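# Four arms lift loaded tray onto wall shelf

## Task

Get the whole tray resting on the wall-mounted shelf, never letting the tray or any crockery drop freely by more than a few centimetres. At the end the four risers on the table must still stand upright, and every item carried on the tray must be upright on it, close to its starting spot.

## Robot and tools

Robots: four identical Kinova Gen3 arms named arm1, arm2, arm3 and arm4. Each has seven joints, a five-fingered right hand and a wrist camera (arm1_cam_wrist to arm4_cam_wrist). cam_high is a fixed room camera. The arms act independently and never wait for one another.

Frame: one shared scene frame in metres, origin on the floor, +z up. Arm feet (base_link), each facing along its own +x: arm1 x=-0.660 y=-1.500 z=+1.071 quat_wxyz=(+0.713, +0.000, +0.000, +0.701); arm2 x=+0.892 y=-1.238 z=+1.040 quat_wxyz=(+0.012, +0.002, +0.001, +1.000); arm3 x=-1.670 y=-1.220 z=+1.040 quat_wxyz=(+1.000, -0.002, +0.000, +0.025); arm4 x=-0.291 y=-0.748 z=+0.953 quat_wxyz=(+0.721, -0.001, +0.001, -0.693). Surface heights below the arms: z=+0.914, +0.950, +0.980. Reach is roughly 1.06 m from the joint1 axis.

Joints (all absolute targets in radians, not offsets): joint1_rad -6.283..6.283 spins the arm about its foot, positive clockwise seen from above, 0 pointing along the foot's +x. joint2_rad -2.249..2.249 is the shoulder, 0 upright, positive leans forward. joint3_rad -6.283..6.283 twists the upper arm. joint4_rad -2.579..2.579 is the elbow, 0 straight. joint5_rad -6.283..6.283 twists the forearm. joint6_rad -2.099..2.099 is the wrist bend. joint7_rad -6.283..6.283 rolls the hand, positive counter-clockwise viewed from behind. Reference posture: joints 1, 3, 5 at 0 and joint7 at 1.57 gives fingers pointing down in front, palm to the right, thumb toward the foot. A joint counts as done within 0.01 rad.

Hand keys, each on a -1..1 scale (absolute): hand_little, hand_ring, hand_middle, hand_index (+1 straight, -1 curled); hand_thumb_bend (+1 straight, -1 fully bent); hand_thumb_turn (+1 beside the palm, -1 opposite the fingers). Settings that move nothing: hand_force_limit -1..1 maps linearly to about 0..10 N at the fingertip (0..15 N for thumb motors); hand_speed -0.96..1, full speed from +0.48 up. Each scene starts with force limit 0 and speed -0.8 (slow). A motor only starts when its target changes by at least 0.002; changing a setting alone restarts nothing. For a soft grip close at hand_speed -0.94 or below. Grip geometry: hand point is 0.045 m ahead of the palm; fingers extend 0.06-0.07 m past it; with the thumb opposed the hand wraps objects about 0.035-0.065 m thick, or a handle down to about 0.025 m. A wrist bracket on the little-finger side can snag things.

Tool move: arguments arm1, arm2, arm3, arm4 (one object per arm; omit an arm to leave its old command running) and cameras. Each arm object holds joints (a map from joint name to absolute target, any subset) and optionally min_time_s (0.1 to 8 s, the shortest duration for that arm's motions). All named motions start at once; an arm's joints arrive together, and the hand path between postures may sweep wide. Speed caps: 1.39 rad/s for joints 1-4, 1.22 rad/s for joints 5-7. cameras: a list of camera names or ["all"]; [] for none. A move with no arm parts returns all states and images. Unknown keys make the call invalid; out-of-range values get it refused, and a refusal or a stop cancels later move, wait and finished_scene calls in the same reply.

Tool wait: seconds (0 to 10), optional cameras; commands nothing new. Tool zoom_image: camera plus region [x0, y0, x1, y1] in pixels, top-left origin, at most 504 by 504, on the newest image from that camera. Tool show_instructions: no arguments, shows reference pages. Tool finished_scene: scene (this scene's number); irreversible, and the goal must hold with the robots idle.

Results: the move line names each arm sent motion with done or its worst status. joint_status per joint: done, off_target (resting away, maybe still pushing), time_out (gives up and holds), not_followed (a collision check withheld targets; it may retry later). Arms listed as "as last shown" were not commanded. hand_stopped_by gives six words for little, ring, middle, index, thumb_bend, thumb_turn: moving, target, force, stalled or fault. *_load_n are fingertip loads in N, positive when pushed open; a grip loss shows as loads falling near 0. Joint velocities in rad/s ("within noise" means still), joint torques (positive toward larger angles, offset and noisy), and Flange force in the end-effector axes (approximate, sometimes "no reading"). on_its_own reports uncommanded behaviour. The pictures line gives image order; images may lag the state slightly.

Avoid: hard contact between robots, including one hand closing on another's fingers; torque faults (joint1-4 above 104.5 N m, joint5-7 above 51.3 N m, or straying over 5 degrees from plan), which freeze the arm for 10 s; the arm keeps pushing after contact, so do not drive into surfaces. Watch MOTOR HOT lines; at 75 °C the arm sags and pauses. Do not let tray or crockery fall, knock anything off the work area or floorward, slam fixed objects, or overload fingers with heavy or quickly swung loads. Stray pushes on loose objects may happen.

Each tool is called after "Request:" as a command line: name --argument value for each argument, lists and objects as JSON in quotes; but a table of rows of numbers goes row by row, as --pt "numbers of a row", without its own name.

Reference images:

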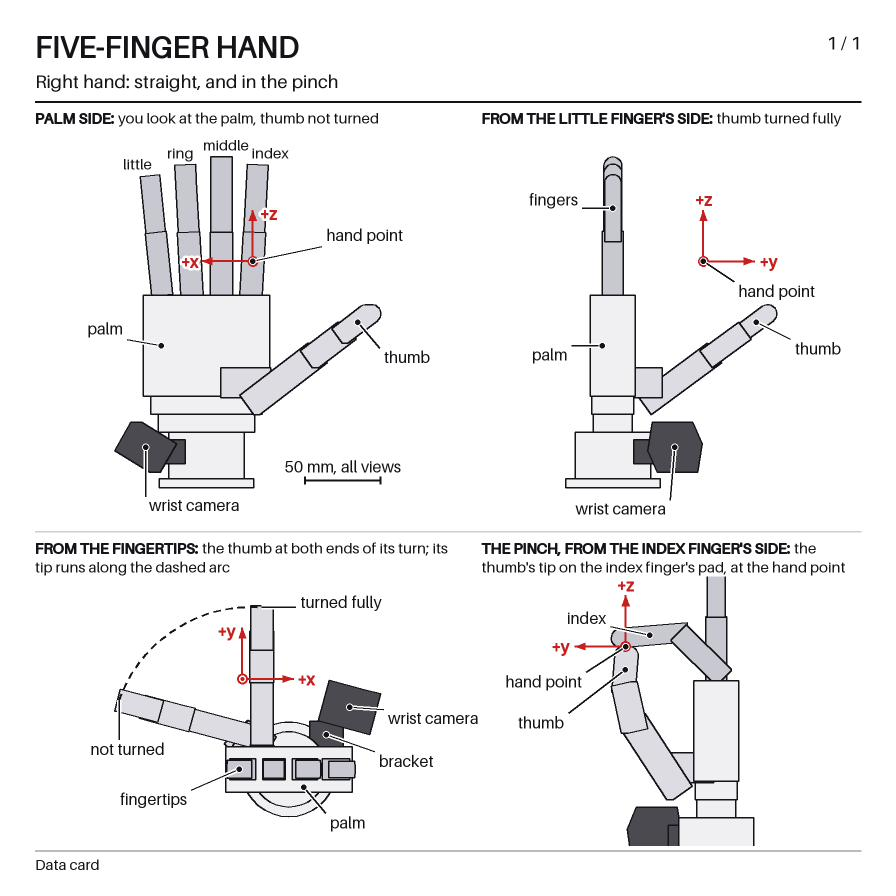

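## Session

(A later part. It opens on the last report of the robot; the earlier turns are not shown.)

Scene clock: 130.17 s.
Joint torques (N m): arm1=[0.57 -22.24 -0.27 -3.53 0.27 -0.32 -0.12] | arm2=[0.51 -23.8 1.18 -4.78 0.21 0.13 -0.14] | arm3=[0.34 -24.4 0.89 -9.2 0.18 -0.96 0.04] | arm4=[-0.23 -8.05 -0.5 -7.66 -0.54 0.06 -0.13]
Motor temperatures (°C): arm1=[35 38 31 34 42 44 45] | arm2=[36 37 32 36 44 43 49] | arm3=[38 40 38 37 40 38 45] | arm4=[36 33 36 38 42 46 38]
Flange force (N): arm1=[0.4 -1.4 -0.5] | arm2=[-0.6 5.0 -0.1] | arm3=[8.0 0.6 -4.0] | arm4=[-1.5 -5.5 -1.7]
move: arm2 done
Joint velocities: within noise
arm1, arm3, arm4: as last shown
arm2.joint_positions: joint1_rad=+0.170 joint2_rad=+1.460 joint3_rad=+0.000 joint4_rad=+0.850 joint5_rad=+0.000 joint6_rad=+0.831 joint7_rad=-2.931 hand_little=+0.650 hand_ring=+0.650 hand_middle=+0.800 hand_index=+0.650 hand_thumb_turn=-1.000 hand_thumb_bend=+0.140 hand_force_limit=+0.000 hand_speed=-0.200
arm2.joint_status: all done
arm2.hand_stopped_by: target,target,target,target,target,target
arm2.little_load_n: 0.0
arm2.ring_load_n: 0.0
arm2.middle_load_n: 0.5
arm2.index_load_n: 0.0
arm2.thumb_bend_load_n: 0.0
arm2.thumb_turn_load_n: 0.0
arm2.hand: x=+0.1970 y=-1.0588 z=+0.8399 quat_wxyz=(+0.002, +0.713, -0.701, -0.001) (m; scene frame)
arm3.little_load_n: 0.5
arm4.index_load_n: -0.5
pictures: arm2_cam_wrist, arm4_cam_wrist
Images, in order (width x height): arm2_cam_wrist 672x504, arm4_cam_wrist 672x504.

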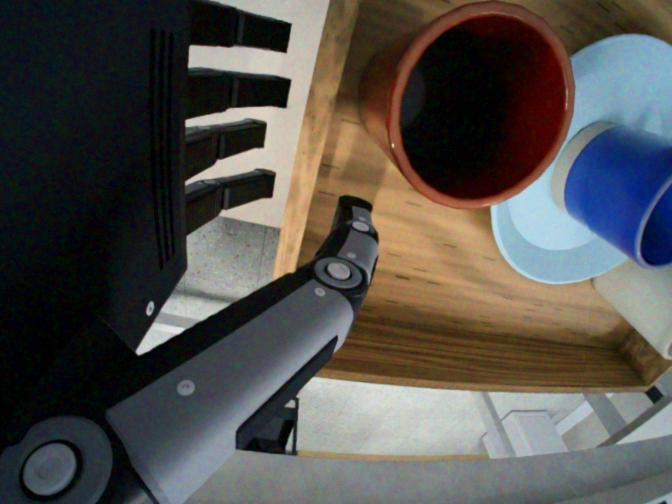

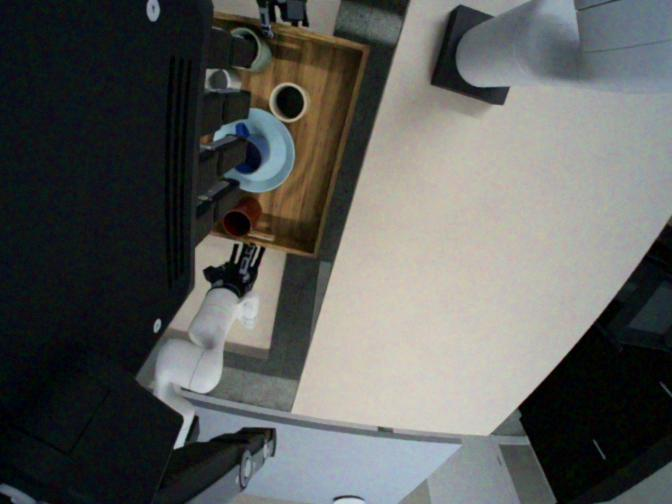

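Request:
move --arm2 '{"joints":{"joint1_rad":0.1681,"joint2_rad":1.5523,"joint4_rad":0.7419,"joint6_rad":0.8474,"joint7_rad":-2.9332},"min_time_s":2}'

Request:
move --arm1 '{"joints":{"hand_little":0.44,"hand_ring":0.44,"hand_middle":0.45,"hand_index":0.44,"hand_speed":-0.84}}' --arm2 '{"joints":{"hand_little":0.44,"hand_ring":0.44,"hand_middle":0.45,"hand_index":0.44,"hand_speed":-0.84,"hand_force_limit":-0.5}}' --cameras '["arm4_cam_wrist","arm2_cam_wrist","arm1_cam_wrist","arm3_cam_wrist"]'

Request:
zoom_image --camera "arm4_cam_wrist" --region '[200, 180, 340, 320]'

Request:
zoom_image --camera "arm2_cam_wrist" --region '[180, 0, 580, 400]'

Request:
zoom_image --camera "arm3_cam_wrist" --region '[210, 240, 310, 320]'

Scene clock: 133.13 s.
Joint torques (N m): arm1=[0.5 -22.26 -0.3 -3.53 0.25 -0.31 -0.14] | arm2=[0.51 -24.01 1.21 -4.89 0.22 0.16 -0.14] | arm3=[0.3 -24.43 0.9 -9.2 0.17 -0.94 0.05] | arm4=[-0.23 -8.09 -0.5 -7.67 -0.55 0.07 -0.11]
Motor temperatures (°C): arm1=[35 38 31 34 42 44 45] | arm2=[36 37 32 36 44 43 49] | arm3=[38 40 38 37 40 38 45] | arm4=[36 33 36 38 42 46 38]
Flange force (N): arm1=[0.3 -1.3 -0.4] | arm2=[-0.7 5.3 0.3] | arm3=[8.0 0.5 -4.0] | arm4=[-1.5 -5.5 -1.6]
move: arm2 done
Joint velocities: within noise
arm1, arm3, arm4: as last shown
arm2.joint_positions: joint1_rad=+0.168 joint2_rad=+1.552 joint3_rad=+0.000 joint4_rad=+0.742 joint5_rad=+0.000 joint6_rad=+0.847 joint7_rad=-2.933 hand_little=+0.650 hand_ring=+0.650 hand_middle=+0.800 hand_index=+0.650 hand_thumb_turn=-1.000 hand_thumb_bend=+0.140 hand_force_limit=+0.000 hand_speed=-0.200
arm2.joint_status: all done
arm2.hand_stopped_by: target,target,target,target,target,target
arm2.little_load_n: 0.0
arm2.ring_load_n: 0.0
arm2.middle_load_n: 0.0
arm2.index_load_n: 0.0
arm2.thumb_bend_load_n: 0.0
arm2.thumb_turn_load_n: 0.0
arm2.hand: x=+0.1908 y=-1.0589 z=+0.8050 quat_wxyz=(+0.002, +0.713, -0.701, -0.001) (m; scene frame)
arm3.little_load_n: 0.0
arm4.index_load_n: 0.0
pictures: none

Scene clock: 134.40 s.
Joint torques (N m): arm1=[0.52 -22.27 -0.28 -3.55 0.26 -0.3 -0.12] | arm2=[-0.05 -26.15 0.8 -7.09 0.05 -1.2 -0.12] | arm3=[0.34 -24.43 0.89 -9.2 0.18 -0.93 0.05] | arm4=[-0.26 -8.05 -0.59 -7.6 -0.52 0.07 -0.13]
Motor temperatures (°C): arm1=[35 38 31 34 42 44 45] | arm2=[36 37 32 36 44 43 49] | arm3=[38 40 38 37 40 38 45] | arm4=[36 33 36 38 42 46 38]
Flange force (N): arm1=[0.3 -1.4 -0.4] | arm2=[-0.5 1.1 0.3] | arm3=[8.0 0.6 -4.0] | arm4=[-1.3 -5.7 -1.8]
move: arm1 done; arm2 off_target
Joint velocities: within noise
arm1.joint_positions: joint1_rad=+0.642 joint2_rad=+1.420 joint3_rad=+0.000 joint4_rad=+1.334 joint5_rad=+0.000 joint6_rad=+0.387 joint7_rad=+2.246 hand_little=+0.440 hand_ring=+0.440 hand_middle=+0.450 hand_index=+0.440 hand_thumb_turn=-1.000 hand_thumb_bend=+0.140 hand_force_limit=-0.500 hand_speed=-0.840
arm1.joint_status: all done
arm1.hand_stopped_by: target,target,target,target,target,target
arm1.little_load_n: 0.0
arm1.ring_load_n: 0.0
arm1.middle_load_n: 0.0
arm1.index_load_n: 0.0
arm1.thumb_bend_load_n: 0.0
arm1.thumb_turn_load_n: 0.0
arm1.hand: x=-0.2526 y=-1.1225 z=+0.8053 quat_wxyz=(+0.000, +0.701, +0.713, +0.000) (m; scene frame)
arm2.joint_positions: joint1_rad=+0.168 joint2_rad=+1.552 joint3_rad=+0.000 joint4_rad=+0.742 joint5_rad=+0.000 joint6_rad=+0.847 joint7_rad=-2.933 hand_little=+0.440 hand_ring=+0.440 hand_middle=+0.625 hand_index=+0.440 hand_thumb_turn=-1.000 hand_thumb_bend=+0.140 hand_force_limit=-0.500 hand_speed=-0.840
arm2.joint_status: hand_middle off_target (ended at +0.625, target +0.450); the others done
arm2.hand_stopped_by: target,target,force,target,target,target
arm2.little_load_n: 0.0
arm2.ring_load_n: 0.0
arm2.middle_load_n: 6.0
arm2.index_load_n: 0.0
arm2.thumb_bend_load_n: 0.0
arm2.thumb_turn_load_n: 0.0
arm2.hand: x=+0.1908 y=-1.0589 z=+0.8050 quat_wxyz=(+0.002, +0.713, -0.701, -0.001) (m; scene frame)
arm3.joint_positions: joint1_rad=-0.090 joint2_rad=+1.100 joint3_rad=+0.000 joint4_rad=+1.050 joint5_rad=+0.000 joint6_rad=+0.555 joint7_rad=-1.570 hand_little=+1.000 hand_ring=+1.000 hand_middle=+1.000 hand_index=+1.000 hand_thumb_turn=+1.000 hand_thumb_bend=+1.000 hand_force_limit=+0.000 hand_speed=-0.800
arm3.joint_status: not commanded
arm3.hand_stopped_by: target,target,target,target,target,target
arm3.little_load_n: 0.0
arm3.ring_load_n: 0.0
arm3.middle_load_n: 0.0
arm3.index_load_n: 0.0
arm3.thumb_bend_load_n: 0.0
arm3.thumb_turn_load_n: 0.0
arm3.hand: x=-0.8810 y=-1.0726 z=+1.0634 quat_wxyz=(-0.216, +0.069, -0.974, -0.013) (m; scene frame)
arm4: as last shown
pictures: arm1_cam_wrist, arm2_cam_wrist, arm3_cam_wrist, arm4_cam_wrist
Images, in order (width x height): arm1_cam_wrist 672x504, arm2_cam_wrist 672x504, arm3_cam_wrist 672x504, arm4_cam_wrist 672x504.

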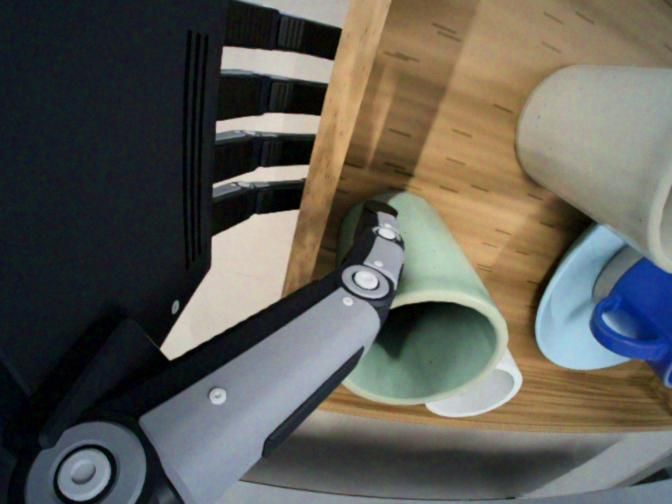

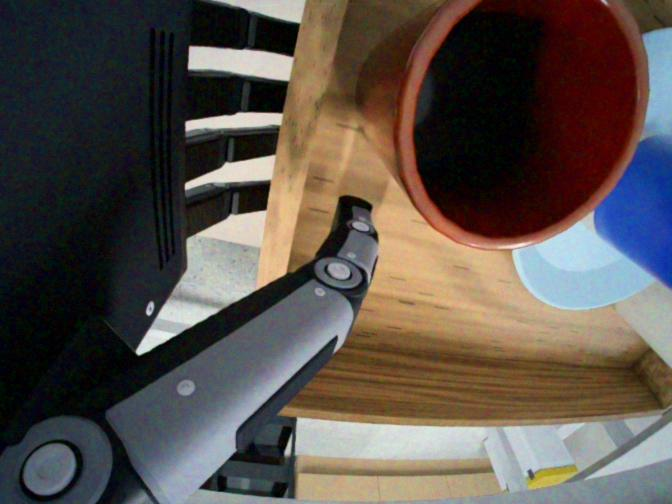

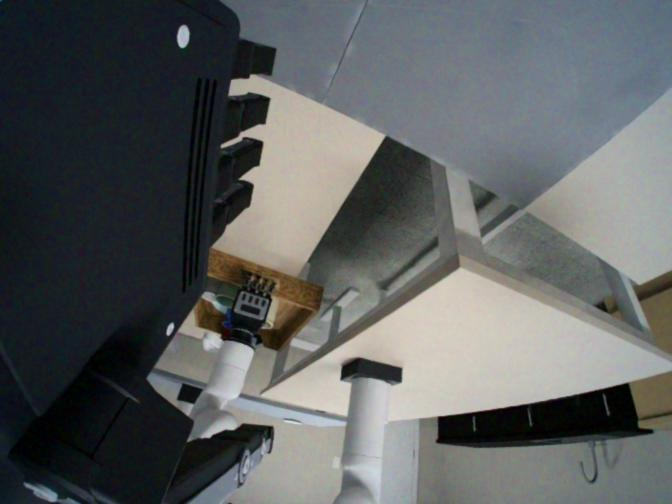

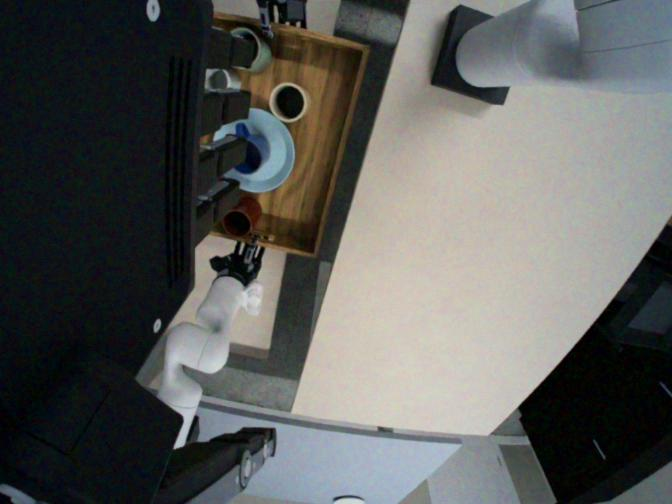

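Scaled by 3.600 from the camera's 672x504 image, which has a finer 960x720 frame.

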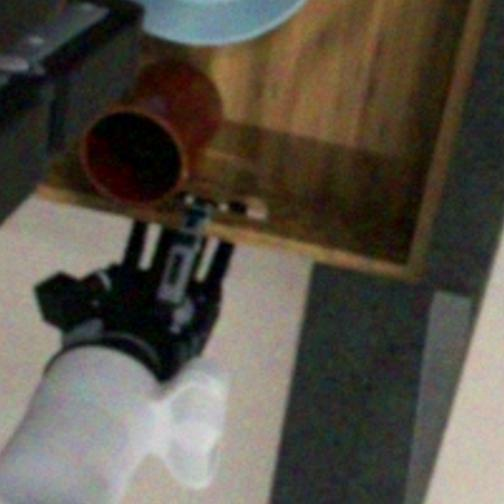

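Scaled by 1.260 from the camera's 672x504 image, which has a finer 960x720 frame.

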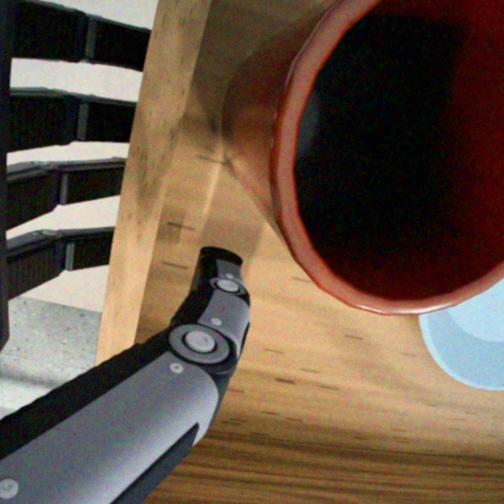

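Scaled by 5.040 from the camera's 672x504 image, which has a finer 960x720 frame.

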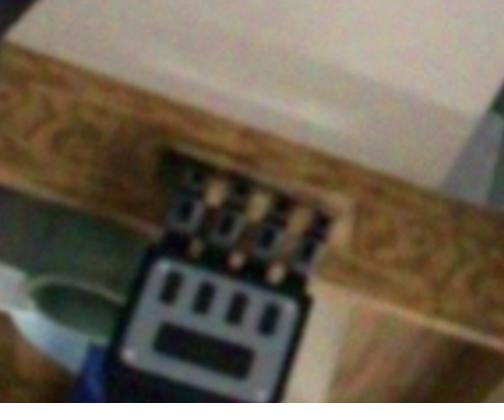

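Request:
move --arm2 '{"joints":{"hand_little":0.58,"hand_ring":0.58,"hand_middle":0.85,"hand_index":0.58,"hand_speed":-0.6}}'

Request:
move --arm2 '{"joints":{"joint2_rad":1.5414,"joint4_rad":0.7531,"joint6_rad":0.8471},"min_time_s":1}'

Request:
move --arm2 '{"joints":{"hand_middle":0.5,"hand_speed":-0.86}}'

Scene clock: 135.30 s.
Joint torques (N m): arm1=[0.5 -22.24 -0.27 -3.54 0.23 -0.29 -0.12] | arm2=[0.53 -23.82 1.17 -4.87 0.2 0.15 -0.15] | arm3=[0.31 -24.43 0.89 -9.2 0.19 -0.93 0.04] | arm4=[-0.27 -8.15 -0.56 -7.64 -0.49 0.08 -0.12]
Motor temperatures (°C): arm1=[35 38 31 34 42 44 45] | arm2=[36 37 32 36 44 43 49] | arm3=[38 40 38 37 40 38 45] | arm4=[36 33 36 38 42 46 38]
Flange force (N): arm1=[0.2 -1.4 -0.5] | arm2=[-0.6 4.9 -0.1] | arm3=[8.0 0.5 -4.0] | arm4=[-1.5 -5.8 -1.7]
move: arm2 done
Joint velocities: within noise
arm1, arm3, arm4: as last shown
arm2.joint_positions: joint1_rad=+0.168 joint2_rad=+1.552 joint3_rad=+0.000 joint4_rad=+0.742 joint5_rad=+0.000 joint6_rad=+0.847 joint7_rad=-2.933 hand_little=+0.580 hand_ring=+0.580 hand_middle=+0.850 hand_index=+0.580 hand_thumb_turn=-1.000 hand_thumb_bend=+0.140 hand_force_limit=-0.500 hand_speed=-0.600
arm2.joint_status: all done
arm2.hand_stopped_by: target,target,target,target,target,target
arm2.little_load_n: 0.0
arm2.ring_load_n: 0.0
arm2.middle_load_n: 0.0
arm2.index_load_n: 0.0
arm2.thumb_bend_load_n: -0.5
arm2.thumb_turn_load_n: 0.0
arm2.hand: x=+0.1908 y=-1.0589 z=+0.8051 quat_wxyz=(+0.002, +0.713, -0.701, -0.001) (m; scene frame)
arm3.thumb_turn_load_n: -0.5
pictures: none

Scene clock: 136.60 s.
Joint torques (N m): arm1=[0.54 -22.25 -0.24 -3.55 0.22 -0.29 -0.13] | arm2=[0.52 -23.98 1.22 -4.87 0.2 0.16 -0.15] | arm3=[0.31 -24.39 0.88 -9.21 0.17 -0.93 0.07] | arm4=[-0.31 -8.15 -0.59 -7.69 -0.47 0.06 -0.11]
Motor temperatures (°C): arm1=[35 38 31 34 42 44 45] | arm2=[36 37 32 36 44 43 49] | arm3=[38 40 37 37 40 38 45] | arm4=[36 33 36 38 42 46 38]
Flange force (N): arm1=[0.2 -1.5 -0.5] | arm2=[-0.7 5.2 0.3] | arm3=[8.2 0.6 -4.1] | arm4=[-1.4 -5.8 -1.6]
move: arm2 done
Joint velocities: within noise
arm1, arm3, arm4: as last shown
arm1.index_load_n: 0.5
arm2.joint_positions: joint1_rad=+0.168 joint2_rad=+1.541 joint3_rad=+0.000 joint4_rad=+0.753 joint5_rad=+0.000 joint6_rad=+0.847 joint7_rad=-2.933 hand_little=+0.580 hand_ring=+0.580 hand_middle=+0.850 hand_index=+0.580 hand_thumb_turn=-1.000 hand_thumb_bend=+0.140 hand_force_limit=-0.500 hand_speed=-0.600
arm2.joint_status: all done
arm2.hand_stopped_by: target,target,target,target,target,target
arm2.little_load_n: 0.0
arm2.ring_load_n: 0.0
arm2.middle_load_n: 0.0
arm2.index_load_n: 0.0
arm2.thumb_bend_load_n: 0.0
arm2.thumb_turn_load_n: 0.5
arm2.hand: x=+0.1910 y=-1.0589 z=+0.8095 quat_wxyz=(+0.002, +0.713, -0.701, -0.001) (m; scene frame)
arm3.thumb_turn_load_n: 0.0
pictures: none

Scene clock: 137.97 s.
Joint torques (N m): arm1=[0.52 -22.23 -0.28 -3.53 0.26 -0.29 -0.14] | arm2=[0.54 -23.98 1.21 -4.85 0.22 0.15 -0.14] | arm3=[0.3 -24.4 0.91 -9.18 0.18 -0.93 0.02] | arm4=[-0.26 -8.1 -0.58 -7.55 -0.5 0.03 -0.11]
Motor temperatures (°C): arm1=[35 38 31 34 42 44 45] | arm2=[36 37 32 36 44 43 49] | arm3=[38 40 37 37 40 38 45] | arm4=[36 33 36 38 42 46 38]
Flange force (N): arm1=[0.2 -1.4 -0.5] | arm2=[-0.7 5.4 0.3] | arm3=[8.0 0.4 -4.0] | arm4=[-1.5 -5.9 -2.1]
move: arm2 done
Joint velocities: within noise
arm1, arm3, arm4: as last shown
arm1.index_load_n: 0.0
arm2.joint_positions: joint1_rad=+0.168 joint2_rad=+1.541 joint3_rad=+0.000 joint4_rad=+0.753 joint5_rad=+0.000 joint6_rad=+0.847 joint7_rad=-2.933 hand_little=+0.580 hand_ring=+0.580 hand_middle=+0.500 hand_index=+0.580 hand_thumb_turn=-1.000 hand_thumb_bend=+0.140 hand_force_limit=-0.500 hand_speed=-0.860
arm2.joint_status: all done
arm2.hand_stopped_by: target,target,target,target,target,target
arm2.little_load_n: 0.0
arm2.ring_load_n: 0.0
arm2.middle_load_n: 0.0
arm2.index_load_n: 0.0
arm2.thumb_bend_load_n: 0.5
arm2.thumb_turn_load_n: 0.0
arm2.hand: x=+0.1910 y=-1.0589 z=+0.8095 quat_wxyz=(+0.002, +0.713, -0.701, -0.001) (m; scene frame)
pictures: none

Request:
move --arm1 '{"joints":{"joint2_rad":1.4365,"joint4_rad":1.3208,"joint6_rad":0.3842},"min_time_s":1.5}' --arm2 '{"joints":{"joint2_rad":1.5571,"joint4_rad":0.7369,"joint6_rad":0.8475,"hand_little":0.45,"hand_ring":0.45,"hand_middle":0.45,"hand_index":0.45,"hand_speed":-0.86},"min_time_s":1.2}'

Request:
move --arm1 '{"joints":{"hand_little":0.32,"hand_ring":0.32,"hand_middle":0.32,"hand_index":0.33,"hand_speed":-0.86}}' --arm2 '{"joints":{"joint2_rad":1.5692,"joint4_rad":0.7245,"joint6_rad":0.8479},"min_time_s":1.2}'

Request:
move --arm1 '{"joints":{"joint2_rad":1.4526,"joint4_rad":1.3075,"joint6_rad":0.3815},"min_time_s":1.2}' --arm2 '{"joints":{"hand_little":0.32,"hand_ring":0.32,"hand_middle":0.33,"hand_index":0.32,"hand_speed":-0.86}}'

Request:
move --arm1 '{"joints":{"hand_little":0.2,"hand_ring":0.2,"hand_middle":0.21,"hand_index":0.22,"hand_speed":-0.86}}' --arm2 '{"joints":{"joint2_rad":1.5862,"joint4_rad":0.707,"joint6_rad":0.8484},"min_time_s":1.2}' --cameras '["arm4_cam_wrist","arm2_cam_wrist"]'

Request:
zoom_image --camera "arm2_cam_wrist" --region '[180, 0, 580, 400]'

Scene clock: 140.13 s.
Joint torques (N m): arm1=[0.77 -21.72 -0.03 -3.71 0.31 -0.53 -0.12] | arm2=[0.03 -21.17 0.8 -5.05 0.05 -0.95 -0.11] | arm3=[0.33 -24.37 0.89 -9.22 0.17 -0.93 0.05] | arm4=[-0.28 -8.09 -0.57 -7.63 -0.51 0.06 -0.15]
Motor temperatures (°C): arm1=[35 38 31 34 42 44 45] | arm2=[36 37 32 36 44 43 49] | arm3=[38 40 37 37 40 38 45] | arm4=[36 33 36 38 42 46 38]
Flange force (N): arm1=[0.1 -2.2 -2.2] | arm2=[-0.5 1.8 -6.7] | arm3=[8.2 0.6 -4.1] | arm4=[-1.3 -5.8 -1.8]
move: arm1 done; arm2 done
Joint velocities: within noise
arm1.joint_positions: joint1_rad=+0.642 joint2_rad=+1.437 joint3_rad=+0.000 joint4_rad=+1.321 joint5_rad=+0.000 joint6_rad=+0.384 joint7_rad=+2.246 hand_little=+0.440 hand_ring=+0.440 hand_middle=+0.450 hand_index=+0.440 hand_thumb_turn=-1.000 hand_thumb_bend=+0.140 hand_force_limit=-0.500 hand_speed=-0.840
arm1.joint_status: all done
arm1.hand_stopped_by: target,target,target,target,target,target
arm1.little_load_n: 0.5
arm1.ring_load_n: 0.0
arm1.middle_load_n: -0.5
arm1.index_load_n: 0.0
arm1.thumb_bend_load_n: 0.0
arm1.thumb_turn_load_n: 0.0
arm1.hand: x=-0.2525 y=-1.1223 z=+0.7984 quat_wxyz=(+0.000, +0.701, +0.713, +0.000) (m; scene frame)
arm2.joint_positions: joint1_rad=+0.168 joint2_rad=+1.557 joint3_rad=+0.000 joint4_rad=+0.737 joint5_rad=+0.000 joint6_rad=+0.848 joint7_rad=-2.933 hand_little=+0.450 hand_ring=+0.450 hand_middle=+0.450 hand_index=+0.450 hand_thumb_turn=-1.000 hand_thumb_bend=+0.140 hand_force_limit=-0.500 hand_speed=-0.860
arm2.joint_status: all done
arm2.hand_stopped_by: target,target,target,target,target,target
arm2.little_load_n: 0.5
arm2.ring_load_n: 0.0
arm2.middle_load_n: -1.5
arm2.index_load_n: 0.0
arm2.thumb_bend_load_n: 0.0
arm2.thumb_turn_load_n: 0.0
arm2.hand: x=+0.1907 y=-1.0588 z=+0.8031 quat_wxyz=(+0.002, +0.713, -0.701, -0.001) (m; scene frame)
arm3, arm4: as last shown
pictures: none

Scene clock: 141.60 s.
Joint torques (N m): arm1=[0.48 -22.3 -0.24 -3.53 0.28 -0.3 -0.1] | arm2=[0.4 -0.94 0.64 4.12 0.14 1.14 -0.15] | arm3=[0.31 -24.36 0.92 -9.24 0.17 -0.94 0.04] | arm4=[-0.21 -8.11 -0.56 -7.63 -0.53 0.07 -0.17]
Motor temperatures (°C): arm1=[35 38 31 34 42 44 45] | arm2=[36 37 32 36 44 43 49] | arm3=[38 40 37 37 40 38 45] | arm4=[36 33 36 38 42 46 38]
Flange force (N): arm1=[0.2 -1.4 -0.4] | arm2=[-1.1 6.0 -33.0] | arm3=[8.3 0.5 -4.2] | arm4=[-1.4 -5.8 -1.8]
move: arm1 done; arm2 done
Joint velocities: within noise
arm1.joint_positions: joint1_rad=+0.642 joint2_rad=+1.437 joint3_rad=+0.000 joint4_rad=+1.321 joint5_rad=+0.000 joint6_rad=+0.384 joint7_rad=+2.246 hand_little=+0.320 hand_ring=+0.320 hand_middle=+0.320 hand_index=+0.330 hand_thumb_turn=-1.000 hand_thumb_bend=+0.140 hand_force_limit=-0.500 hand_speed=-0.860
arm1.joint_status: all done
arm1.hand_stopped_by: target,target,target,target,target,target
arm1.little_load_n: 0.0
arm1.ring_load_n: 0.5
arm1.middle_load_n: 0.0
arm1.index_load_n: 0.0
arm1.thumb_bend_load_n: 0.5
arm1.thumb_turn_load_n: 0.0
arm1.hand: x=-0.2525 y=-1.1223 z=+0.7983 quat_wxyz=(+0.000, +0.701, +0.713, +0.000) (m; scene frame)
arm2.joint_positions: joint1_rad=+0.168 joint2_rad=+1.569 joint3_rad=+0.000 joint4_rad=+0.724 joint5_rad=+0.000 joint6_rad=+0.848 joint7_rad=-2.933 hand_little=+0.450 hand_ring=+0.450 hand_middle=+0.440 hand_index=+0.450 hand_thumb_turn=-1.000 hand_thumb_bend=+0.140 hand_force_limit=-0.500 hand_speed=-0.860
arm2.joint_status: all done
arm2.hand_stopped_by: target,target,target,target,target,target
arm2.little_load_n: 0.5
arm2.ring_load_n: 0.0
arm2.middle_load_n: -33.0
arm2.index_load_n: 0.0
arm2.thumb_bend_load_n: 0.0
arm2.thumb_turn_load_n: 0.0
arm2.hand: x=+0.1906 y=-1.0588 z=+0.7980 quat_wxyz=(+0.002, +0.713, -0.701, -0.001) (m; scene frame)
arm3: as last shown
arm4.joint_positions: joint1_rad=-0.600 joint2_rad=-0.100 joint3_rad=+0.000 joint4_rad=+1.600 joint5_rad=+0.000 joint6_rad=+1.600 joint7_rad=-0.640 hand_little=+1.000 hand_ring=+1.000 hand_middle=+1.000 hand_index=+1.000 hand_thumb_turn=+1.000 hand_thumb_bend=+1.000 hand_force_limit=+0.000 hand_speed=-0.800
arm4.joint_status: not commanded
arm4.hand_stopped_by: target,target,target,target,target,target
arm4.little_load_n: 0.0
arm4.ring_load_n: 0.0
arm4.middle_load_n: 0.0
arm4.index_load_n: 0.0
arm4.thumb_bend_load_n: 0.0
arm4.thumb_turn_load_n: 0.0
arm4.hand: x=-0.1083 y=-0.9310 z=+1.3550 quat_wxyz=(-0.011, +0.000, -1.000, +0.017) (m; scene frame)
pictures: none

Scene clock: 143.10 s.
Joint torques (N m): arm1=[0.82 -21.41 0.02 -3.82 0.36 -0.64 -0.1] | arm2=[0.54 -23.99 1.17 -4.85 0.19 0.15 -0.16] | arm3=[0.38 -24.37 0.87 -9.2 0.19 -0.91 0.03] | arm4=[-0.2 -8.08 -0.56 -7.63 -0.49 0.07 -0.1]
Motor temperatures (°C): arm1=[35 38 31 34 42 44 45] | arm2=[36 37 32 36 44 43 49] | arm3=[38 40 37 37 40 38 45] | arm4=[36 33 36 38 42 46 38]
Flange force (N): arm1=[-0.1 -2.6 -3.2] | arm2=[-0.8 5.6 0.4] | arm3=[8.2 0.7 -4.1] | arm4=[-1.5 -5.6 -1.7]
move: arm1 done; arm2 done
Joint velocities: within noise
arm1.joint_positions: joint1_rad=+0.642 joint2_rad=+1.453 joint3_rad=+0.000 joint4_rad=+1.308 joint5_rad=+0.000 joint6_rad=+0.381 joint7_rad=+2.246 hand_little=+0.320 hand_ring=+0.320 hand_middle=+0.320 hand_index=+0.330 hand_thumb_turn=-1.000 hand_thumb_bend=+0.140 hand_force_limit=-0.500 hand_speed=-0.860
arm1.joint_status: all done
arm1.hand_stopped_by: target,target,target,target,target,target
arm1.little_load_n: 0.0
arm1.ring_load_n: 0.0
arm1.middle_load_n: -1.5
arm1.index_load_n: 0.5
arm1.thumb_bend_load_n: 0.0
arm1.thumb_turn_load_n: 0.0
arm1.hand: x=-0.2525 y=-1.1223 z=+0.7913 quat_wxyz=(+0.000, +0.701, +0.713, +0.000) (m; scene frame)
arm2.joint_positions: joint1_rad=+0.168 joint2_rad=+1.569 joint3_rad=+0.000 joint4_rad=+0.725 joint5_rad=+0.000 joint6_rad=+0.848 joint7_rad=-2.933 hand_little=+0.320 hand_ring=+0.320 hand_middle=+0.330 hand_index=+0.320 hand_thumb_turn=-1.000 hand_thumb_bend=+0.140 hand_force_limit=-0.500 hand_speed=-0.860
arm2.joint_status: all done
arm2.hand_stopped_by: target,target,target,target,target,target
arm2.little_load_n: 0.0
arm2.ring_load_n: 0.0
arm2.middle_load_n: 0.0
arm2.index_load_n: 0.0
arm2.thumb_bend_load_n: -0.5
arm2.thumb_turn_load_n: 0.0
arm2.hand: x=+0.1906 y=-1.0588 z=+0.7980 quat_wxyz=(+0.002, +0.713, -0.701, -0.001) (m; scene frame)
arm3, arm4: as last shown
arm3.little_load_n: 0.5
arm3.middle_load_n: 0.5
pictures: none

Scene clock: 144.60 s.
Joint torques (N m): arm1=[0.5 -22.31 -0.26 -3.55 0.27 -0.29 -0.13] | arm2=[1.36 -8.55 1.56 2.79 0.46 2.36 -0.2] | arm3=[0.36 -24.45 0.88 -9.24 0.17 -0.95 0.03] | arm4=[-0.32 -8.06 -0.63 -7.65 -0.52 0.02 -0.13]
Motor temperatures (°C): arm1=[35 38 31 34 42 44 45] | arm2=[36 37 32 36 44 43 49] | arm3=[38 40 37 37 40 38 45] | arm4=[36 33 36 38 42 46 38]
Flange force (N): arm1=[0.1 -1.5 -0.5] | arm2=[-0.9 11.0 -17.9] | arm3=[8.2 0.6 -4.0] | arm4=[-1.2 -5.7 -1.8]
move: arm1 done; arm2 done
Joint velocities: within noise
arm1.joint_positions: joint1_rad=+0.642 joint2_rad=+1.453 joint3_rad=+0.000 joint4_rad=+1.307 joint5_rad=+0.000 joint6_rad=+0.381 joint7_rad=+2.246 hand_little=+0.200 hand_ring=+0.200 hand_middle=+0.210 hand_index=+0.220 hand_thumb_turn=-1.000 hand_thumb_bend=+0.140 hand_force_limit=-0.500 hand_speed=-0.860
arm1.joint_status: all done
arm1.hand_stopped_by: target,target,target,target,target,target
arm1.little_load_n: 0.0
arm1.ring_load_n: 0.0
arm1.middle_load_n: 0.0
arm1.index_load_n: -0.5
arm1.thumb_bend_load_n: 0.0
arm1.thumb_turn_load_n: 0.0
arm1.hand: x=-0.2525 y=-1.1223 z=+0.7913 quat_wxyz=(+0.000, +0.701, +0.713, +0.000) (m; scene frame)
arm2.joint_positions: joint1_rad=+0.168 joint2_rad=+1.586 joint3_rad=+0.000 joint4_rad=+0.707 joint5_rad=+0.000 joint6_rad=+0.848 joint7_rad=-2.933 hand_little=+0.320 hand_ring=+0.320 hand_middle=+0.329 hand_index=+0.320 hand_thumb_turn=-1.000 hand_thumb_bend=+0.140 hand_force_limit=-0.500 hand_speed=-0.860
arm2.joint_status: all done
arm2.hand_stopped_by: target,target,target,target,target,target
arm2.little_load_n: 0.0
arm2.ring_load_n: -4.5
arm2.middle_load_n: -15.5
arm2.index_load_n: -3.5
arm2.thumb_bend_load_n: 0.0
arm2.thumb_turn_load_n: 0.0
arm2.hand: x=+0.1905 y=-1.0588 z=+0.7910 quat_wxyz=(+0.002, +0.713, -0.701, -0.001) (m; scene frame)
arm3, arm4: as last shown
arm3.little_load_n: 0.0
arm3.middle_load_n: 0.0
arm3.thumb_bend_load_n: -0.5
pictures: arm2_cam_wrist, arm4_cam_wrist
Images, in order (width x height): arm2_cam_wrist 672x504, arm4_cam_wrist 672x504.

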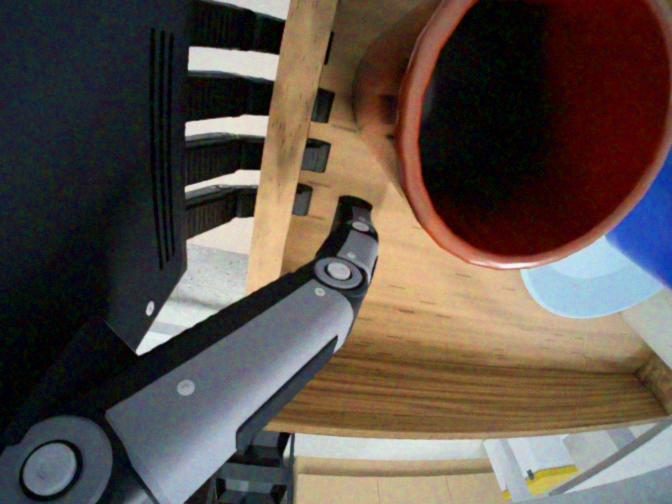

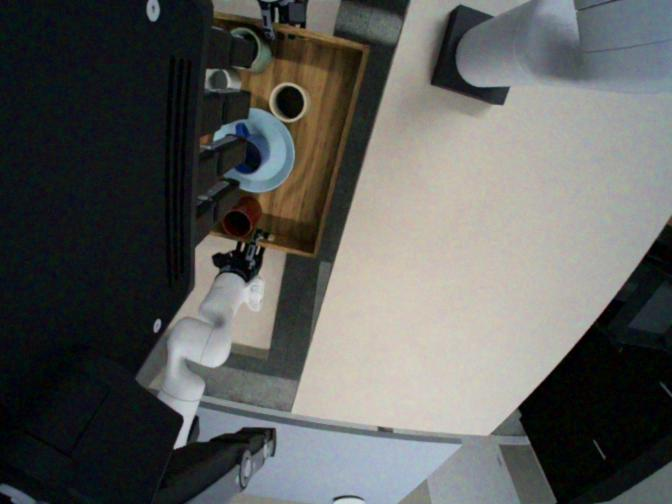

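Scaled by 1.260 from the camera's 672x504 image, which has a finer 960x720 frame.

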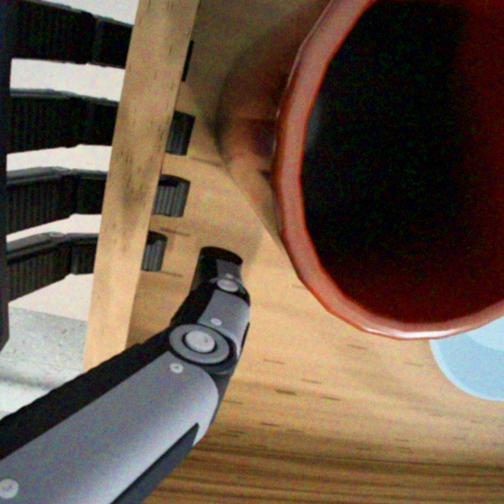

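Request:
move --arm1 '{"joints":{"joint2_rad":1.4641,"joint4_rad":1.2980,"joint6_rad":0.3796},"min_time_s":1.2}' --arm2 '{"joints":{"hand_little":0.15,"hand_ring":0.15,"hand_middle":0.16,"hand_index":0.15,"hand_speed":-0.86}}'

Request:
move --arm1 '{"joints":{"hand_little":0.1,"hand_ring":0.1,"hand_middle":0.11,"hand_index":0.12,"hand_speed":-0.86}}' --arm2 '{"joints":{"hand_little":0.08,"hand_ring":0.08,"hand_middle":0.09,"hand_index":0.08,"hand_speed":-0.86}}'

Scene clock: 146.30 s.
Joint torques (N m): arm1=[0.52 -22.34 -0.27 -3.46 0.23 -0.28 -0.13] | arm2=[0.52 -23.98 1.18 -4.87 0.2 0.15 -0.15] | arm3=[0.35 -24.4 0.91 -9.15 0.19 -0.96 0.04] | arm4=[-0.22 -8.04 -0.48 -7.63 -0.49 0.07 -0.09]
Motor temperatures (°C): arm1=[35 38 31 34 42 44 45] | arm2=[36 37 32 36 44 43 49] | arm3=[38 40 37 37 40 38 45] | arm4=[36 33 36 38 42 46 38]
Flange force (N): arm1=[0.3 -1.4 -0.3] | arm2=[-0.8 5.6 0.5] | arm3=[7.7 0.5 -3.9] | arm4=[-1.6 -5.4 -1.7]
move: arm1 done; arm2 done
Joint velocities: within noise
arm1.joint_positions: joint1_rad=+0.642 joint2_rad=+1.464 joint3_rad=+0.000 joint4_rad=+1.298 joint5_rad=+0.000 joint6_rad=+0.380 joint7_rad=+2.246 hand_little=+0.200 hand_ring=+0.200 hand_middle=+0.210 hand_index=+0.220 hand_thumb_turn=-1.000 hand_thumb_bend=+0.140 hand_force_limit=-0.500 hand_speed=-0.860
arm1.joint_status: all done
arm1.hand_stopped_by: target,target,target,target,target,target
arm1.little_load_n: 0.0
arm1.ring_load_n: 0.0
arm1.middle_load_n: 0.0
arm1.index_load_n: 0.0
arm1.thumb_bend_load_n: 0.0
arm1.thumb_turn_load_n: 0.0
arm1.hand: x=-0.2525 y=-1.1224 z=+0.7863 quat_wxyz=(+0.000, +0.701, +0.713, +0.000) (m; scene frame)
arm2.joint_positions: joint1_rad=+0.168 joint2_rad=+1.586 joint3_rad=+0.000 joint4_rad=+0.707 joint5_rad=+0.000 joint6_rad=+0.848 joint7_rad=-2.933 hand_little=+0.150 hand_ring=+0.150 hand_middle=+0.160 hand_index=+0.150 hand_thumb_turn=-1.000 hand_thumb_bend=+0.140 hand_force_limit=-0.500 hand_speed=-0.860
arm2.joint_status: all done
arm2.hand_stopped_by: target,target,target,target,target,target
arm2.little_load_n: 0.5
arm2.ring_load_n: 0.0
arm2.middle_load_n: 0.0
arm2.index_load_n: 0.0
arm2.thumb_bend_load_n: 0.0
arm2.thumb_turn_load_n: 0.0
arm2.hand: x=+0.1905 y=-1.0588 z=+0.7910 quat_wxyz=(+0.002, +0.713, -0.701, -0.001) (m; scene frame)
arm3.joint_positions: joint1_rad=-0.090 joint2_rad=+1.100 joint3_rad=+0.000 joint4_rad=+1.050 joint5_rad=+0.000 joint6_rad=+0.555 joint7_rad=-1.570 hand_little=+1.000 hand_ring=+1.000 hand_middle=+1.000 hand_index=+1.000 hand_thumb_turn=+1.000 hand_thumb_bend=+1.000 hand_force_limit=+0.000 hand_speed=-0.800
arm3.joint_status: not commanded
arm3.hand_stopped_by: target,target,target,target,target,target
arm3.little_load_n: 0.0
arm3.ring_load_n: 0.0
arm3.middle_load_n: 0.0
arm3.index_load_n: 0.0
arm3.thumb_bend_load_n: 0.0
arm3.thumb_turn_load_n: 0.0
arm3.hand: x=-0.8810 y=-1.0726 z=+1.0634 quat_wxyz=(-0.216, +0.069, -0.974, -0.013) (m; scene frame)
arm4: as last shown
pictures: none

Scene clock: 147.03 s.
Joint torques (N m): arm1=[0.53 -22.3 -0.29 -3.49 0.23 -0.29 -0.14] | arm2=[-0.16 -29.07 0.74 -7 -0.04 -0.17 -0.11] | arm3=[0.34 -24.39 0.9 -9.27 0.19 -0.94 0.01] | arm4=[-0.19 -8.16 -0.61 -7.61 -0.52 0.08 -0.14]
Motor temperatures (°C): arm1=[35 38 31 34 42 44 45] | arm2=[36 37 32 36 44 43 49] | arm3=[38 40 37 37 40 38 45] | arm4=[36 33 36 38 42 46 38]
Flange force (N): arm1=[0.2 -1.5 -0.5] | arm2=[-1.6 4.7 7.5] | arm3=[8.4 0.5 -4.2] | arm4=[-1.5 -5.9 -1.8]
move: arm1 done; arm2 done
Joint velocities: within noise
arm1.joint_positions: joint1_rad=+0.642 joint2_rad=+1.464 joint3_rad=+0.000 joint4_rad=+1.298 joint5_rad=+0.000 joint6_rad=+0.380 joint7_rad=+2.246 hand_little=+0.100 hand_ring=+0.100 hand_middle=+0.110 hand_index=+0.120 hand_thumb_turn=-1.000 hand_thumb_bend=+0.140 hand_force_limit=-0.500 hand_speed=-0.860
arm1.joint_status: all done
arm1.hand_stopped_by: target,target,target,target,target,target
arm1.little_load_n: 0.0
arm1.ring_load_n: 0.0
arm1.middle_load_n: 0.0
arm1.index_load_n: 0.0
arm1.thumb_bend_load_n: 0.0
arm1.thumb_turn_load_n: 0.0
arm1.hand: x=-0.2525 y=-1.1224 z=+0.7863 quat_wxyz=(+0.000, +0.701, +0.713, +0.000) (m; scene frame)
arm2.joint_positions: joint1_rad=+0.168 joint2_rad=+1.586 joint3_rad=+0.000 joint4_rad=+0.707 joint5_rad=+0.000 joint6_rad=+0.848 joint7_rad=-2.933 hand_little=+0.080 hand_ring=+0.081 hand_middle=+0.090 hand_index=+0.081 hand_thumb_turn=-1.000 hand_thumb_bend=+0.140 hand_force_limit=-0.500 hand_speed=-0.860
arm2.joint_status: all done
arm2.hand_stopped_by: target,target,target,force,target,target
arm2.little_load_n: 1.0
arm2.ring_load_n: 2.0
arm2.middle_load_n: 0.0
arm2.index_load_n: 2.0
arm2.thumb_bend_load_n: 0.0
arm2.thumb_turn_load_n: 0.0
arm2.hand: x=+0.1905 y=-1.0588 z=+0.7910 quat_wxyz=(+0.002, +0.713, -0.701, -0.001) (m; scene frame)
arm3, arm4: as last shown
pictures: none

Request:
move --arm1 '{"joints":{"joint2_rad":1.4778,"joint4_rad":1.2856,"joint6_rad":0.3773},"min_time_s":1.2}' --arm2 '{"joints":{"joint2_rad":1.6007,"joint4_rad":0.6921,"joint6_rad":0.8488},"min_time_s":1.2}'

Request:
move --arm1 '{"joints":{"hand_little":0.0,"hand_ring":0.0,"hand_middle":0.01,"hand_index":0.01,"hand_speed":-0.86}}' --arm2 '{"joints":{"hand_little":0.0,"hand_ring":0.0,"hand_middle":0.01,"hand_index":0.0,"hand_speed":-0.86}}' --cameras '["arm4_cam_wrist","arm2_cam_wrist","arm1_cam_wrist"]'

Scene clock: 148.87 s.
Joint torques (N m): arm1=[0.54 -22.29 -0.27 -3.5 0.25 -0.3 -0.14] | arm2=[0.52 -23.99 1.19 -4.87 0.19 0.14 -0.16] | arm3=[0.34 -24.43 0.89 -9.24 0.17 -0.96 0.04] | arm4=[-0.3 -8.06 -0.51 -7.68 -0.53 0.09 -0.11]
Motor temperatures (°C): arm1=[35 38 31 34 42 44 45] | arm2=[36 37 32 36 44 43 49] | arm3=[38 40 37 37 40 38 45] | arm4=[36 33 36 38 42 46 38]
Flange force (N): arm1=[0.2 -1.5 -0.6] | arm2=[-0.8 5.7 0.6] | arm3=[8.1 0.6 -4.1] | arm4=[-1.4 -5.5 -1.5]
move: arm1 done; arm2 done
Joint velocities: within noise
arm1.joint_positions: joint1_rad=+0.642 joint2_rad=+1.478 joint3_rad=+0.000 joint4_rad=+1.286 joint5_rad=+0.000 joint6_rad=+0.377 joint7_rad=+2.246 hand_little=+0.100 hand_ring=+0.100 hand_middle=+0.110 hand_index=+0.120 hand_thumb_turn=-1.000 hand_thumb_bend=+0.140 hand_force_limit=-0.500 hand_speed=-0.860
arm1.joint_status: all done
arm1.hand_stopped_by: target,target,target,target,target,target
arm1.little_load_n: 0.0
arm1.ring_load_n: 0.0
arm1.middle_load_n: 0.0
arm1.index_load_n: 0.0
arm1.thumb_bend_load_n: 0.5
arm1.thumb_turn_load_n: 0.0
arm1.hand: x=-0.2522 y=-1.1220 z=+0.7804 quat_wxyz=(+0.000, +0.701, +0.713, +0.000) (m; scene frame)
arm2.joint_positions: joint1_rad=+0.168 joint2_rad=+1.601 joint3_rad=+0.000 joint4_rad=+0.692 joint5_rad=+0.000 joint6_rad=+0.849 joint7_rad=-2.933 hand_little=+0.080 hand_ring=+0.080 hand_middle=+0.090 hand_index=+0.081 hand_thumb_turn=-1.000 hand_thumb_bend=+0.140 hand_force_limit=-0.500 hand_speed=-0.860
arm2.joint_status: all done
arm2.hand_stopped_by: target,target,target,force,target,target
arm2.little_load_n: 0.0
arm2.ring_load_n: 0.0
arm2.middle_load_n: 0.0
arm2.index_load_n: 0.0
arm2.thumb_bend_load_n: 0.0
arm2.thumb_turn_load_n: 0.0
arm2.hand: x=+0.1905 y=-1.0589 z=+0.7850 quat_wxyz=(+0.002, +0.713, -0.701, -0.001) (m; scene frame)
arm3, arm4: as last shown
arm4.ring_load_n: -0.5
pictures: none

Scene clock: 149.63 s.
Joint torques (N m): arm1=[0.52 -22.31 -0.27 -3.47 0.24 -0.31 -0.13] | arm2=[0.21 -24.86 0.99 -5.61 0.09 -0.21 -0.16] | arm3=[0.37 -24.41 0.91 -9.23 0.16 -0.95 0.05] | arm4=[-0.26 -8.1 -0.52 -7.62 -0.5 0.05 -0.14]
Motor temperatures (°C): arm1=[35 38 31 34 42 44 45] | arm2=[36 37 32 36 44 43 49] | arm3=[38 40 37 37 40 38 45] | arm4=[36 33 36 38 42 46 38]
Flange force (N): arm1=[0.3 -1.4 -0.5] | arm2=[-0.9 4.1 0.9] | arm3=[8.2 0.6 -4.1] | arm4=[-1.5 -5.7 -1.8]
move: arm1 done; arm2 done
Joint velocities: within noise
arm1.joint_positions: joint1_rad=+0.642 joint2_rad=+1.478 joint3_rad=+0.000 joint4_rad=+1.286 joint5_rad=+0.000 joint6_rad=+0.377 joint7_rad=+2.246 hand_little=+0.000 hand_ring=+0.000 hand_middle=+0.010 hand_index=+0.010 hand_thumb_turn=-1.000 hand_thumb_bend=+0.140 hand_force_limit=-0.500 hand_speed=-0.860
arm1.joint_status: all done
arm1.hand_stopped_by: target,target,target,target,target,target
arm1.little_load_n: 0.5
arm1.ring_load_n: 0.0
arm1.middle_load_n: 0.0
arm1.index_load_n: 0.0
arm1.thumb_bend_load_n: 0.0
arm1.thumb_turn_load_n: 0.0
arm1.hand: x=-0.2522 y=-1.1220 z=+0.7804 quat_wxyz=(+0.000, +0.701, +0.713, +0.000) (m; scene frame)
arm2.joint_positions: joint1_rad=+0.168 joint2_rad=+1.601 joint3_rad=+0.000 joint4_rad=+0.692 joint5_rad=+0.000 joint6_rad=+0.849 joint7_rad=-2.933 hand_little=+0.000 hand_ring=+0.000 hand_middle=+0.010 hand_index=+0.000 hand_thumb_turn=-1.000 hand_thumb_bend=+0.140 hand_force_limit=-0.500 hand_speed=-0.860
arm2.joint_status: all done
arm2.hand_stopped_by: target,target,target,target,target,target
arm2.little_load_n: 0.0
arm2.ring_load_n: 1.0
arm2.middle_load_n: 0.0
arm2.index_load_n: 0.0
arm2.thumb_bend_load_n: 0.0
arm2.thumb_turn_load_n: 0.0
arm2.hand: x=+0.1906 y=-1.0589 z=+0.7849 quat_wxyz=(+0.002, +0.713, -0.701, -0.001) (m; scene frame)
arm3, arm4: as last shown
arm4.ring_load_n: 0.0
pictures: arm1_cam_wrist, arm2_cam_wrist, arm4_cam_wrist
Images, in order (width x height): arm1_cam_wrist 672x504, arm2_cam_wrist 672x504, arm4_cam_wrist 672x504.

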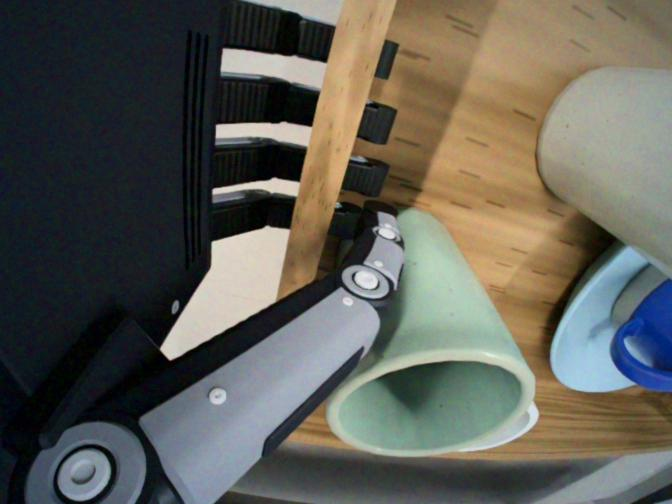

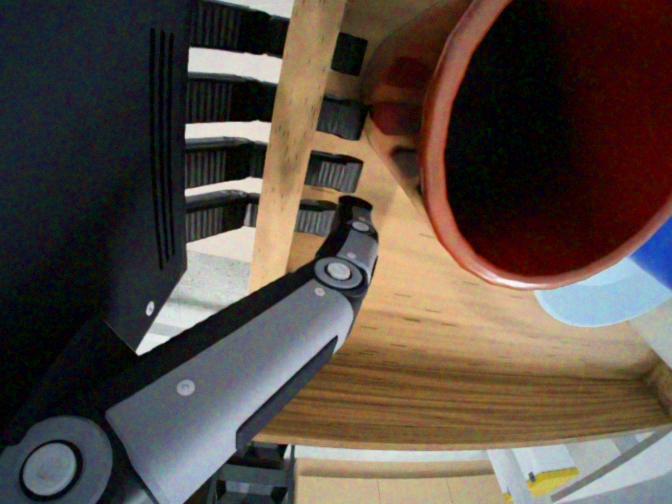

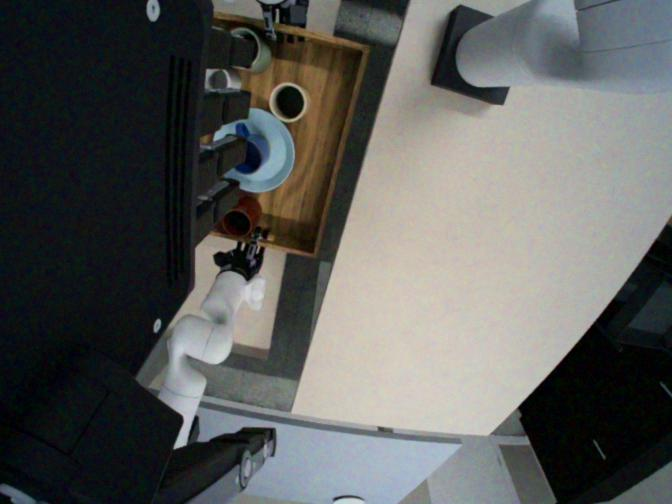

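Request:
move --arm1 '{"joints":{"joint2_rad":1.4938,"joint4_rad":1.2733,"joint6_rad":0.3745},"min_time_s":1.2}' --arm2 '{"joints":{"joint2_rad":1.6152,"joint4_rad":0.6772,"joint6_rad":0.8492},"min_time_s":1.2}'

Request:
move --arm1 '{"joints":{"hand_little":-0.08,"hand_ring":-0.08,"hand_middle":-0.07,"hand_index":-0.07,"hand_speed":-0.86}}' --arm2 '{"joints":{"hand_little":-0.06,"hand_ring":-0.06,"hand_middle":-0.06,"hand_index":-0.06,"hand_speed":-0.86}}' --cameras '["arm2_cam_wrist","arm1_cam_wrist"]'

Scene clock: 151.30 s.
Joint torques (N m): arm1=[0.54 -22.37 -0.24 -3.48 0.27 -0.32 -0.12] | arm2=[0.48 -23.98 1.14 -4.99 0.18 0.08 -0.16] | arm3=[0.33 -24.43 0.92 -9.22 0.18 -0.9 0.06] | arm4=[-0.31 -8.12 -0.56 -7.63 -0.47 0.03 -0.14]
Motor temperatures (°C): arm1=[35 38 31 34 42 44 45] | arm2=[36 37 32 36 44 43 49] | arm3=[38 40 37 37 40 38 45] | arm4=[36 33 36 38 42 46 38]
Flange force (N): arm1=[0.3 -1.5 -0.4] | arm2=[-0.8 5.2 0.4] | arm3=[8.3 0.6 -4.0] | arm4=[-1.4 -5.8 -1.9]
move: arm1 done; arm2 done
Joint velocities: within noise
arm1.joint_positions: joint1_rad=+0.642 joint2_rad=+1.494 joint3_rad=+0.000 joint4_rad=+1.273 joint5_rad=+0.000 joint6_rad=+0.374 joint7_rad=+2.246 hand_little=+0.000 hand_ring=+0.000 hand_middle=+0.010 hand_index=+0.010 hand_thumb_turn=-1.000 hand_thumb_bend=+0.140 hand_force_limit=-0.500 hand_speed=-0.860
arm1.joint_status: all done
arm1.hand_stopped_by: target,target,target,target,target,target
arm1.little_load_n: 0.0
arm1.ring_load_n: 0.0
arm1.middle_load_n: 0.5
arm1.index_load_n: 0.0
arm1.thumb_bend_load_n: 0.0
arm1.thumb_turn_load_n: 0.0
arm1.hand: x=-0.2527 y=-1.1226 z=+0.7733 quat_wxyz=(+0.000, +0.701, +0.713, +0.000) (m; scene frame)
arm2.joint_positions: joint1_rad=+0.168 joint2_rad=+1.615 joint3_rad=+0.000 joint4_rad=+0.677 joint5_rad=+0.000 joint6_rad=+0.849 joint7_rad=-2.933 hand_little=+0.000 hand_ring=+0.000 hand_middle=+0.010 hand_index=+0.000 hand_thumb_turn=-1.000 hand_thumb_bend=+0.140 hand_force_limit=-0.500 hand_speed=-0.860
arm2.joint_status: all done
arm2.hand_stopped_by: target,target,target,target,target,target
arm2.little_load_n: 0.0
arm2.ring_load_n: 0.0
arm2.middle_load_n: 0.5
arm2.index_load_n: 0.0
arm2.thumb_bend_load_n: 0.0
arm2.thumb_turn_load_n: 0.0
arm2.hand: x=+0.1906 y=-1.0589 z=+0.7790 quat_wxyz=(+0.002, +0.713, -0.701, -0.001) (m; scene frame)
arm3, arm4: as last shown
pictures: none

Scene clock: 152.00 s.
Joint torques (N m): arm1=[0.56 -22.33 -0.24 -3.48 0.24 -0.31 -0.11] | arm2=[0.28 -24.66 0.98 -5.4 0.09 -0.17 -0.15] | arm3=[0.37 -24.39 0.93 -9.25 0.2 -0.94 0.03] | arm4=[-0.26 -8.13 -0.5 -7.62 -0.5 0.06 -0.14]
Motor temperatures (°C): arm1=[35 38 31 34 42 44 45] | arm2=[36 37 32 36 44 43 49] | arm3=[38 40 37 37 40 38 45] | arm4=[36 33 36 38 42 46 38]
Flange force (N): arm1=[0.2 -1.6 -0.5] | arm2=[-1.0 5.1 1.0] | arm3=[8.3 0.6 -4.2] | arm4=[-1.5 -5.7 -1.8]
move: arm1 done; arm2 done
Joint velocities: within noise
arm1.joint_positions: joint1_rad=+0.642 joint2_rad=+1.494 joint3_rad=+0.000 joint4_rad=+1.273 joint5_rad=+0.000 joint6_rad=+0.374 joint7_rad=+2.246 hand_little=-0.080 hand_ring=-0.080 hand_middle=-0.070 hand_index=-0.070 hand_thumb_turn=-1.000 hand_thumb_bend=+0.140 hand_force_limit=-0.500 hand_speed=-0.860
arm1.joint_status: all done
arm1.hand_stopped_by: target,target,target,target,target,target
arm1.little_load_n: 0.0
arm1.ring_load_n: 0.0
arm1.middle_load_n: 0.0
arm1.index_load_n: 0.0
arm1.thumb_bend_load_n: 0.0
arm1.thumb_turn_load_n: 0.0
arm1.hand: x=-0.2527 y=-1.1226 z=+0.7733 quat_wxyz=(+0.000, +0.701, +0.713, +0.000) (m; scene frame)
arm2.joint_positions: joint1_rad=+0.168 joint2_rad=+1.615 joint3_rad=+0.000 joint4_rad=+0.677 joint5_rad=+0.000 joint6_rad=+0.849 joint7_rad=-2.933 hand_little=-0.060 hand_ring=-0.060 hand_middle=-0.060 hand_index=-0.060 hand_thumb_turn=-1.000 hand_thumb_bend=+0.140 hand_force_limit=-0.500 hand_speed=-0.860
arm2.joint_status: all done
arm2.hand_stopped_by: target,target,target,target,target,target
arm2.little_load_n: 0.5
arm2.ring_load_n: 1.0
arm2.middle_load_n: 0.0
arm2.index_load_n: 0.0
arm2.thumb_bend_load_n: 0.0
arm2.thumb_turn_load_n: 0.0
arm2.hand: x=+0.1907 y=-1.0589 z=+0.7789 quat_wxyz=(+0.002, +0.713, -0.701, -0.001) (m; scene frame)
arm3: as last shown
arm4.joint_positions: joint1_rad=-0.600 joint2_rad=-0.100 joint3_rad=+0.000 joint4_rad=+1.600 joint5_rad=+0.000 joint6_rad=+1.600 joint7_rad=-0.640 hand_little=+1.000 hand_ring=+1.000 hand_middle=+1.000 hand_index=+1.000 hand_thumb_turn=+1.000 hand_thumb_bend=+1.000 hand_force_limit=+0.000 hand_speed=-0.800
arm4.joint_status: not commanded
arm4.hand_stopped_by: target,target,target,target,target,target
arm4.little_load_n: 0.0
arm4.ring_load_n: 0.0
arm4.middle_load_n: 0.0
arm4.index_load_n: 0.0
arm4.thumb_bend_load_n: 0.0
arm4.thumb_turn_load_n: 0.0
arm4.hand: x=-0.1083 y=-0.9310 z=+1.3550 quat_wxyz=(-0.011, +0.000, -1.000, +0.017) (m; scene frame)
pictures: arm1_cam_wrist, arm2_cam_wrist
Images, in order (width x height): arm1_cam_wrist 672x504, arm2_cam_wrist 672x504.

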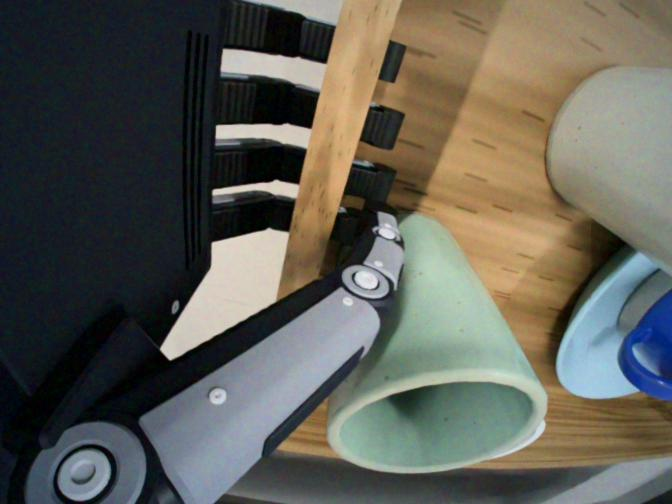

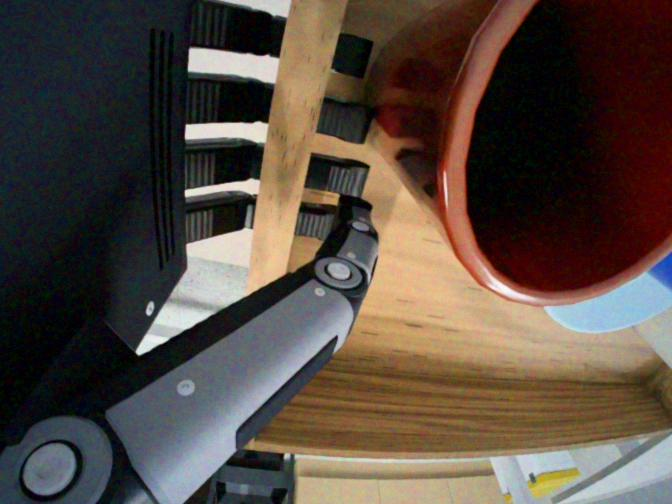

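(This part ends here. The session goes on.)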